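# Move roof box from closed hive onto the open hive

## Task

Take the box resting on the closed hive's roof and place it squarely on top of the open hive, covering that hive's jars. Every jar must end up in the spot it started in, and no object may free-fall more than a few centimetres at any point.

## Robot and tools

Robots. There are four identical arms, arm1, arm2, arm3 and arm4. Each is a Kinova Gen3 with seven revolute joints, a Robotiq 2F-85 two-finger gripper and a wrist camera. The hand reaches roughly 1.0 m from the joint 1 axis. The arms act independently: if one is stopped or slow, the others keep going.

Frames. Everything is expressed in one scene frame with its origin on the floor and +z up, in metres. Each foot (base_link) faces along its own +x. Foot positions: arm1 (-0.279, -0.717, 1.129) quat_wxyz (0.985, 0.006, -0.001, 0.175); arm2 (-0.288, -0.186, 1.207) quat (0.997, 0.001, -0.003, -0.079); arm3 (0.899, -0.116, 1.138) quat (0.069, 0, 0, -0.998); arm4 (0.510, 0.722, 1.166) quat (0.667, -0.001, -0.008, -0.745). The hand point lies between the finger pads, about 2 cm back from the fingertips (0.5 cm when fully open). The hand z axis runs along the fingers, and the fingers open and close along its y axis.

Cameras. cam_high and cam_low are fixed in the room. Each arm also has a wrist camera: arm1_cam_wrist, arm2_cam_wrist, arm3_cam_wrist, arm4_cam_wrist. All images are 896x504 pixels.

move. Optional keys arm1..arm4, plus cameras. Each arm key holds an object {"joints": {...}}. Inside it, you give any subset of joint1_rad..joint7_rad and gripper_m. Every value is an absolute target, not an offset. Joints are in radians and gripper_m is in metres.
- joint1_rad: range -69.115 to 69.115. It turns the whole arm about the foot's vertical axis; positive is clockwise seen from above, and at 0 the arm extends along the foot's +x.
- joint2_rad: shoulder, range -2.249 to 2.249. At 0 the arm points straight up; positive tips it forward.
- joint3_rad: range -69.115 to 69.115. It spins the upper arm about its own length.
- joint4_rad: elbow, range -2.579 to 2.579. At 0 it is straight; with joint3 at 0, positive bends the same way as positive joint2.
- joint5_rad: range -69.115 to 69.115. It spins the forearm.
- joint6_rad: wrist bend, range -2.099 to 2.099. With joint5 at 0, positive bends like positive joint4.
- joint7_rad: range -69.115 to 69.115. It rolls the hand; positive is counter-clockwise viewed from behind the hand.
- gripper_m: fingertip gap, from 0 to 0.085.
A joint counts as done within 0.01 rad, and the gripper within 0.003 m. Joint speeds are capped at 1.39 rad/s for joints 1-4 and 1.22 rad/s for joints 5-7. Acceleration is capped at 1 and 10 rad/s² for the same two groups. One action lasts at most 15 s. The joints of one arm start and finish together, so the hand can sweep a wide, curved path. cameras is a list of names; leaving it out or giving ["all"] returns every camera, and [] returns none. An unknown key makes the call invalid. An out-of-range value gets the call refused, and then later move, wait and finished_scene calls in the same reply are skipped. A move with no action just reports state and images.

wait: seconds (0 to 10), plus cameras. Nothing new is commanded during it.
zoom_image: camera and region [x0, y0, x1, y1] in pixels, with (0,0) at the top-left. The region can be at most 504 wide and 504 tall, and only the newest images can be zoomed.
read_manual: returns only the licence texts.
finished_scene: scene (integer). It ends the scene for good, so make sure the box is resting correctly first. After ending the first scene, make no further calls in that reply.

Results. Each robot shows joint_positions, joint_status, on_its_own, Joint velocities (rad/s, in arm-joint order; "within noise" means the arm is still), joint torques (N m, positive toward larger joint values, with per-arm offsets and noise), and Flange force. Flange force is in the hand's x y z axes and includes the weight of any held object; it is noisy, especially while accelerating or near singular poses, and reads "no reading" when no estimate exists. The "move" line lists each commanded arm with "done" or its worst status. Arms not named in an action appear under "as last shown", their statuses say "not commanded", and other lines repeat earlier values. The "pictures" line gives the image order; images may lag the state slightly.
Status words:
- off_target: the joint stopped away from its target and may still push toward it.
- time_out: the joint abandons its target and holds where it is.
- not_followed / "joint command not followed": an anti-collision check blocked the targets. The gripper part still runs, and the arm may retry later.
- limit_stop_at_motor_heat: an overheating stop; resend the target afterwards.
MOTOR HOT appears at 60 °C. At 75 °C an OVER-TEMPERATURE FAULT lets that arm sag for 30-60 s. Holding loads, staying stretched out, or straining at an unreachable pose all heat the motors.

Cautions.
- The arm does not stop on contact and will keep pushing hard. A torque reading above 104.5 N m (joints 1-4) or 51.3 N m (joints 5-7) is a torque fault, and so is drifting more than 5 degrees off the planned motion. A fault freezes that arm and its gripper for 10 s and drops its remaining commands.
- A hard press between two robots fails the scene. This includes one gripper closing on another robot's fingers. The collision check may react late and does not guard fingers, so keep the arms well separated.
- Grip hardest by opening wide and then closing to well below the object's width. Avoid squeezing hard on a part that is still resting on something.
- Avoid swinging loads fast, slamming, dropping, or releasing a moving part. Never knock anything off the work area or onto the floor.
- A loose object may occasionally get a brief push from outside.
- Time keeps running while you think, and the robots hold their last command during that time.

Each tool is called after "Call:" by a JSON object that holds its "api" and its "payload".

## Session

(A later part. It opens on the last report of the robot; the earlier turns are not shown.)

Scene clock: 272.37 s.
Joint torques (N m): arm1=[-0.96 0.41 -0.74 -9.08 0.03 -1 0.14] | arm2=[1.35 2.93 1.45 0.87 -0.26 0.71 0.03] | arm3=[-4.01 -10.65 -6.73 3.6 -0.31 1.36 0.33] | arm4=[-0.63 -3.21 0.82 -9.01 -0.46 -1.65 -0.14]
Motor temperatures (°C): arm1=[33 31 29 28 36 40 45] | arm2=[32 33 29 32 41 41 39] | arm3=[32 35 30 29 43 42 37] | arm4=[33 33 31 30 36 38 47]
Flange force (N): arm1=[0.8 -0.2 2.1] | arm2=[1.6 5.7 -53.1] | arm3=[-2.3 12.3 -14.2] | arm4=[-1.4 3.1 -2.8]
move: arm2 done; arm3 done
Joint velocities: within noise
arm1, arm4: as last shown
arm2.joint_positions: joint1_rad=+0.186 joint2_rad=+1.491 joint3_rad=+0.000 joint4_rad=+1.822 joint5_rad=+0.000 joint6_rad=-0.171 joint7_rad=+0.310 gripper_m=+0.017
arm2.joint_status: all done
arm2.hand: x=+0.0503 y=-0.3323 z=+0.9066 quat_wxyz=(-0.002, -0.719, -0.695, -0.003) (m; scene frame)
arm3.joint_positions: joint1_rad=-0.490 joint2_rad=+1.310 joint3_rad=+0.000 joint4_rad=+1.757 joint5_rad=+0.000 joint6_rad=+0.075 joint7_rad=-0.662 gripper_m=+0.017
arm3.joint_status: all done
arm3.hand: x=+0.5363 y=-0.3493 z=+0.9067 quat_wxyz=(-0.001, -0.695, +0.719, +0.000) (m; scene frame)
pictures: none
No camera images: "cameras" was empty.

Call:
{"api": "move", "payload": {"arm2": {"joints":{"gripper_m":0.085}}, "arm3": {"joints":{"gripper_m":0.085}}, "cameras": []}}

Call:
{"api": "move", "payload": {"arm2": {"joints":{"joint2_rad":1.3081,"joint4_rad":1.9612,"joint6_rad":-0.1277}}, "arm3": {"joints":{"joint2_rad":1.132,"joint4_rad":1.8519,"joint6_rad":0.1577}}, "cameras": []}}

Call:
{"api": "move", "payload": {"arm2": {"joints":{"joint2_rad":1.0708,"joint4_rad":2.08,"joint6_rad":-0.0092}}, "arm3": {"joints":{"joint2_rad":0.9128,"joint4_rad":1.9139,"joint6_rad":0.3149}}}}

Call:
{"api": "zoom_image", "payload": {"camera": "cam_high", "region": [340, 180, 510, 380]}}

Call:
{"api": "zoom_image", "payload": {"camera": "arm4_cam_wrist", "region": [200, 250, 660, 504]}}

Scene clock: 284.00 s.
Joint torques (N m): arm1=[-1.04 0.45 -0.81 -9.24 0.05 -0.98 0.13] | arm2=[-0.17 -17.41 -0.36 0.98 -0.05 0.21 0.06] | arm3=[0.37 -19.59 0.42 0.29 -0.16 -0.32 0.25] | arm4=[-0.68 -3.13 0.88 -8.92 -0.5 -1.71 -0.1]
Motor temperatures (°C): arm1=[33 31 29 28 36 40 45] | arm2=[32 32 29 32 41 41 39] | arm3=[32 35 30 29 43 42 37] | arm4=[33 33 31 30 36 38 47]
Flange force (N): arm1=[1.2 -0.4 2.7] | arm2=[0.1 -1.7 -3.8] | arm3=[3.2 2.8 0.7] | arm4=[-1.5 3.5 -3.2]
move: arm2 done; arm3 done
Joint velocities: within noise
arm1, arm4: as last shown
arm2.joint_positions: joint1_rad=+0.186 joint2_rad=+1.491 joint3_rad=+0.000 joint4_rad=+1.822 joint5_rad=+0.000 joint6_rad=-0.171 joint7_rad=+0.310 gripper_m=+0.085
arm2.joint_status: all done
arm2.hand: x=+0.0503 y=-0.3323 z=+0.9065 quat_wxyz=(-0.001, -0.719, -0.695, -0.003) (m; scene frame)
arm3.joint_positions: joint1_rad=-0.490 joint2_rad=+1.310 joint3_rad=+0.000 joint4_rad=+1.757 joint5_rad=+0.000 joint6_rad=+0.075 joint7_rad=-0.662 gripper_m=+0.085
arm3.joint_status: all done
arm3.hand: x=+0.5363 y=-0.3493 z=+0.9067 quat_wxyz=(-0.001, -0.695, +0.719, +0.000) (m; scene frame)
pictures: none
No camera images: "cameras" was empty.

Scene clock: 285.17 s.
Joint torques (N m): arm1=[-1.01 0.4 -0.76 -9.2 0.02 -0.99 0.15] | arm2=[-0.18 -17.17 -0.39 0.6 -0.04 0.22 0.06] | arm3=[0.33 -19.11 0.35 -0.45 -0.14 -0.28 0.22] | arm4=[-0.71 -3.15 0.82 -8.88 -0.48 -1.65 -0.14]
Motor temperatures (°C): arm1=[33 31 29 28 36 40 45] | arm2=[32 32 29 32 41 41 39] | arm3=[32 35 30 29 43 42 37] | arm4=[33 33 31 30 36 38 47]
Flange force (N): arm1=[1.0 -0.3 2.6] | arm2=[0.2 -1.9 -3.5] | arm3=[3.1 2.6 0.1] | arm4=[-1.6 3.1 -3.1]
move: arm2 done; arm3 done
Joint velocities: within noise
arm1, arm4: as last shown
arm2.joint_positions: joint1_rad=+0.186 joint2_rad=+1.308 joint3_rad=+0.000 joint4_rad=+1.961 joint5_rad=+0.000 joint6_rad=-0.128 joint7_rad=+0.310 gripper_m=+0.085
arm2.joint_status: all done
arm2.hand: x=+0.0502 y=-0.3325 z=+0.9802 quat_wxyz=(-0.001, -0.719, -0.695, -0.003) (m; scene frame)
arm3.joint_positions: joint1_rad=-0.490 joint2_rad=+1.132 joint3_rad=+0.000 joint4_rad=+1.852 joint5_rad=+0.000 joint6_rad=+0.158 joint7_rad=-0.662 gripper_m=+0.085
arm3.joint_status: all done
arm3.hand: x=+0.5362 y=-0.3494 z=+0.9800 quat_wxyz=(-0.001, -0.695, +0.719, +0.000) (m; scene frame)
pictures: none
No camera images: "cameras" was empty.

Scene clock: 286.47 s.
Joint torques (N m): arm1=[-1.09 0.45 -0.89 -9.21 0.05 -0.98 0.19] | arm2=[-0.16 -16.4 -0.44 -0.49 -0.05 0.21 0.06] | arm3=[0.25 -18.09 0.33 -1.76 -0.14 -0.24 0.26] | arm4=[-0.74 -3.18 0.9 -8.92 -0.51 -1.62 -0.12]
Motor temperatures (°C): arm1=[33 31 29 28 36 40 45] | arm2=[32 32 29 32 41 41 39] | arm3=[32 35 30 29 43 42 37] | arm4=[33 33 31 30 36 38 47]
Flange force (N): arm1=[1.1 -0.5 2.6] | arm2=[0.6 -2.3 -3.3] | arm3=[3.0 2.5 -0.9] | arm4=[-1.5 3.5 -3.0]
move: arm2 done; arm3 done
Joint velocities: within noise
arm1, arm4: as last shown
arm2.joint_positions: joint1_rad=+0.186 joint2_rad=+1.071 joint3_rad=+0.000 joint4_rad=+2.080 joint5_rad=+0.000 joint6_rad=-0.009 joint7_rad=+0.310 gripper_m=+0.085
arm2.joint_status: all done
arm2.hand: x=+0.0497 y=-0.3327 z=+1.0701 quat_wxyz=(-0.001, -0.719, -0.695, -0.003) (m; scene frame)
arm3.joint_positions: joint1_rad=-0.490 joint2_rad=+0.913 joint3_rad=+0.000 joint4_rad=+1.914 joint5_rad=+0.000 joint6_rad=+0.315 joint7_rad=-0.662 gripper_m=+0.085
arm3.joint_status: all done
arm3.hand: x=+0.5363 y=-0.3493 z=+1.0700 quat_wxyz=(-0.001, -0.695, +0.719, +0.000) (m; scene frame)
pictures: arm1_cam_wrist, arm2_cam_wrist, arm3_cam_wrist, arm4_cam_wrist, cam_high, cam_low

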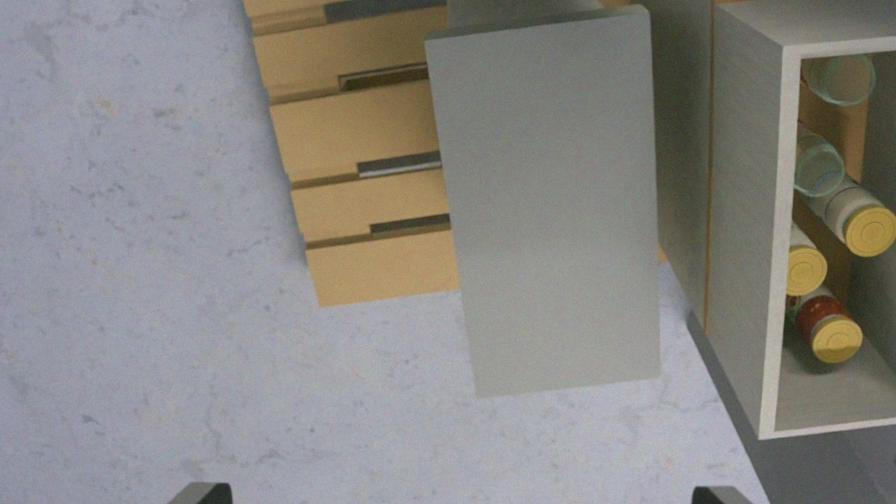

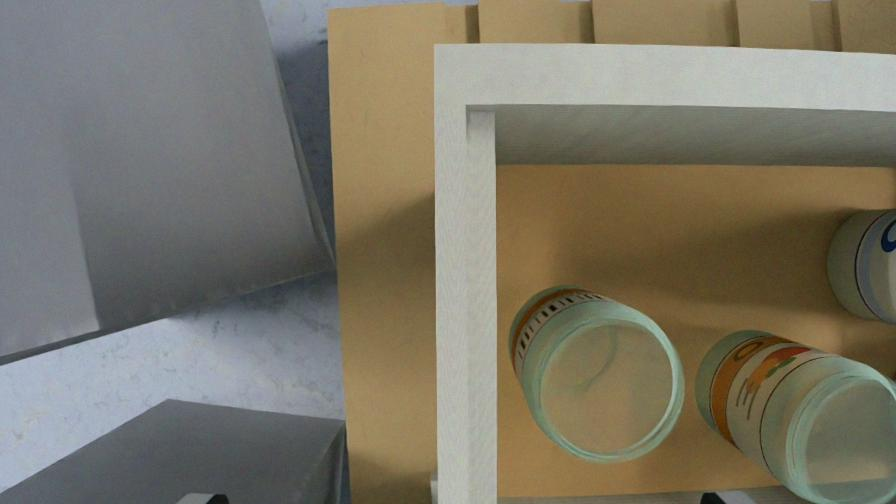

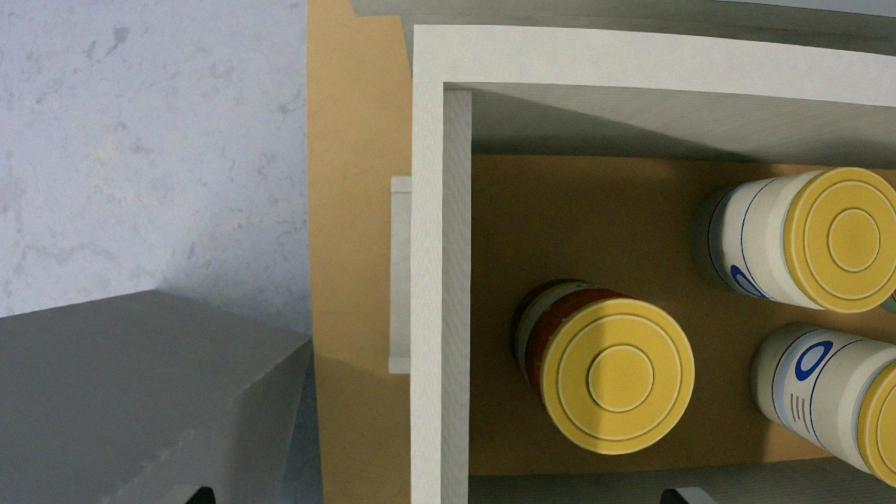

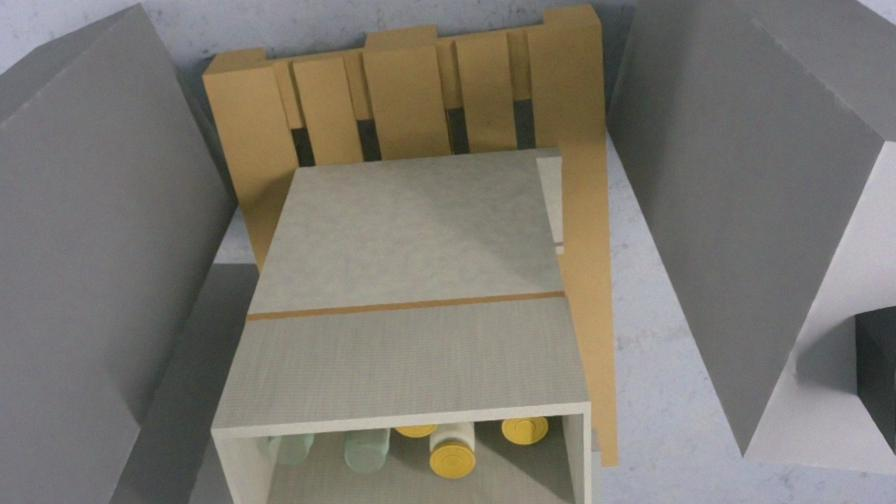

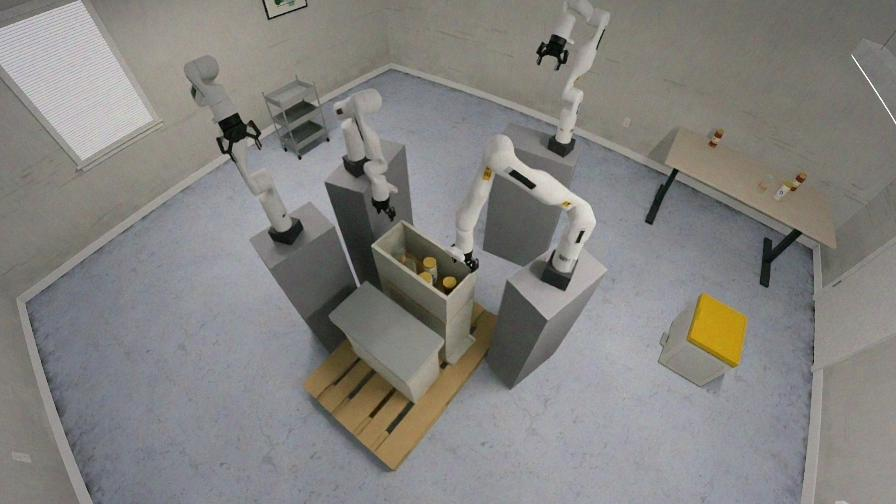

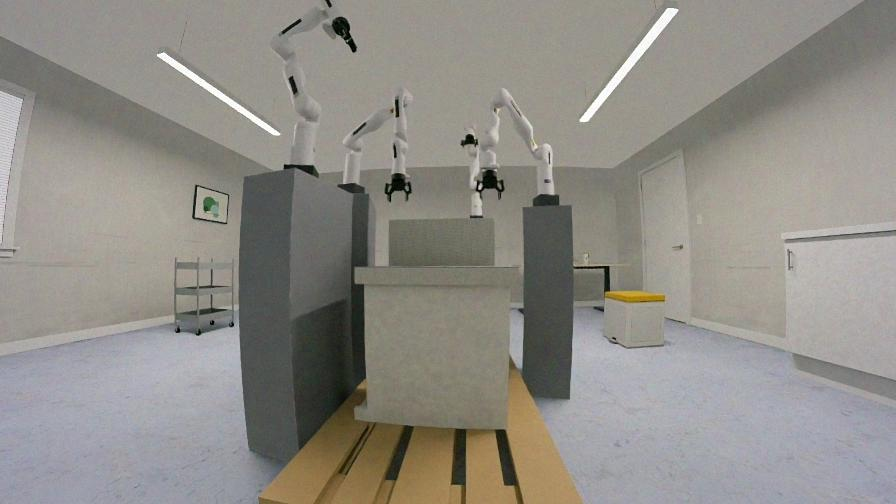

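Scaled by 2.520 from the camera's 896x504 image, which has a finer 1280x720 frame.

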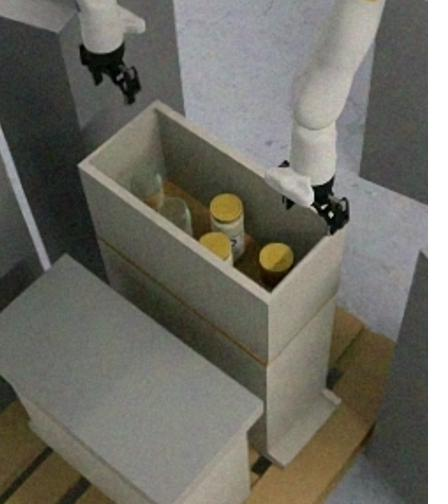

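Scaled by 1.096 from the camera's 896x504 image, which has a finer 1280x720 frame.

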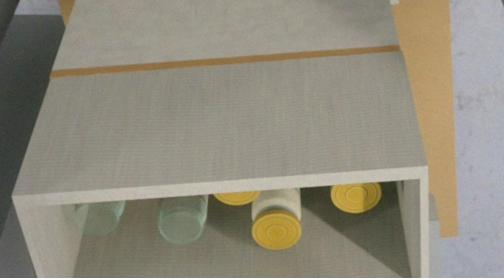

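Call:
{"api": "finished_scene", "payload": {"scene": 3}}

The scene is finished: the task was done.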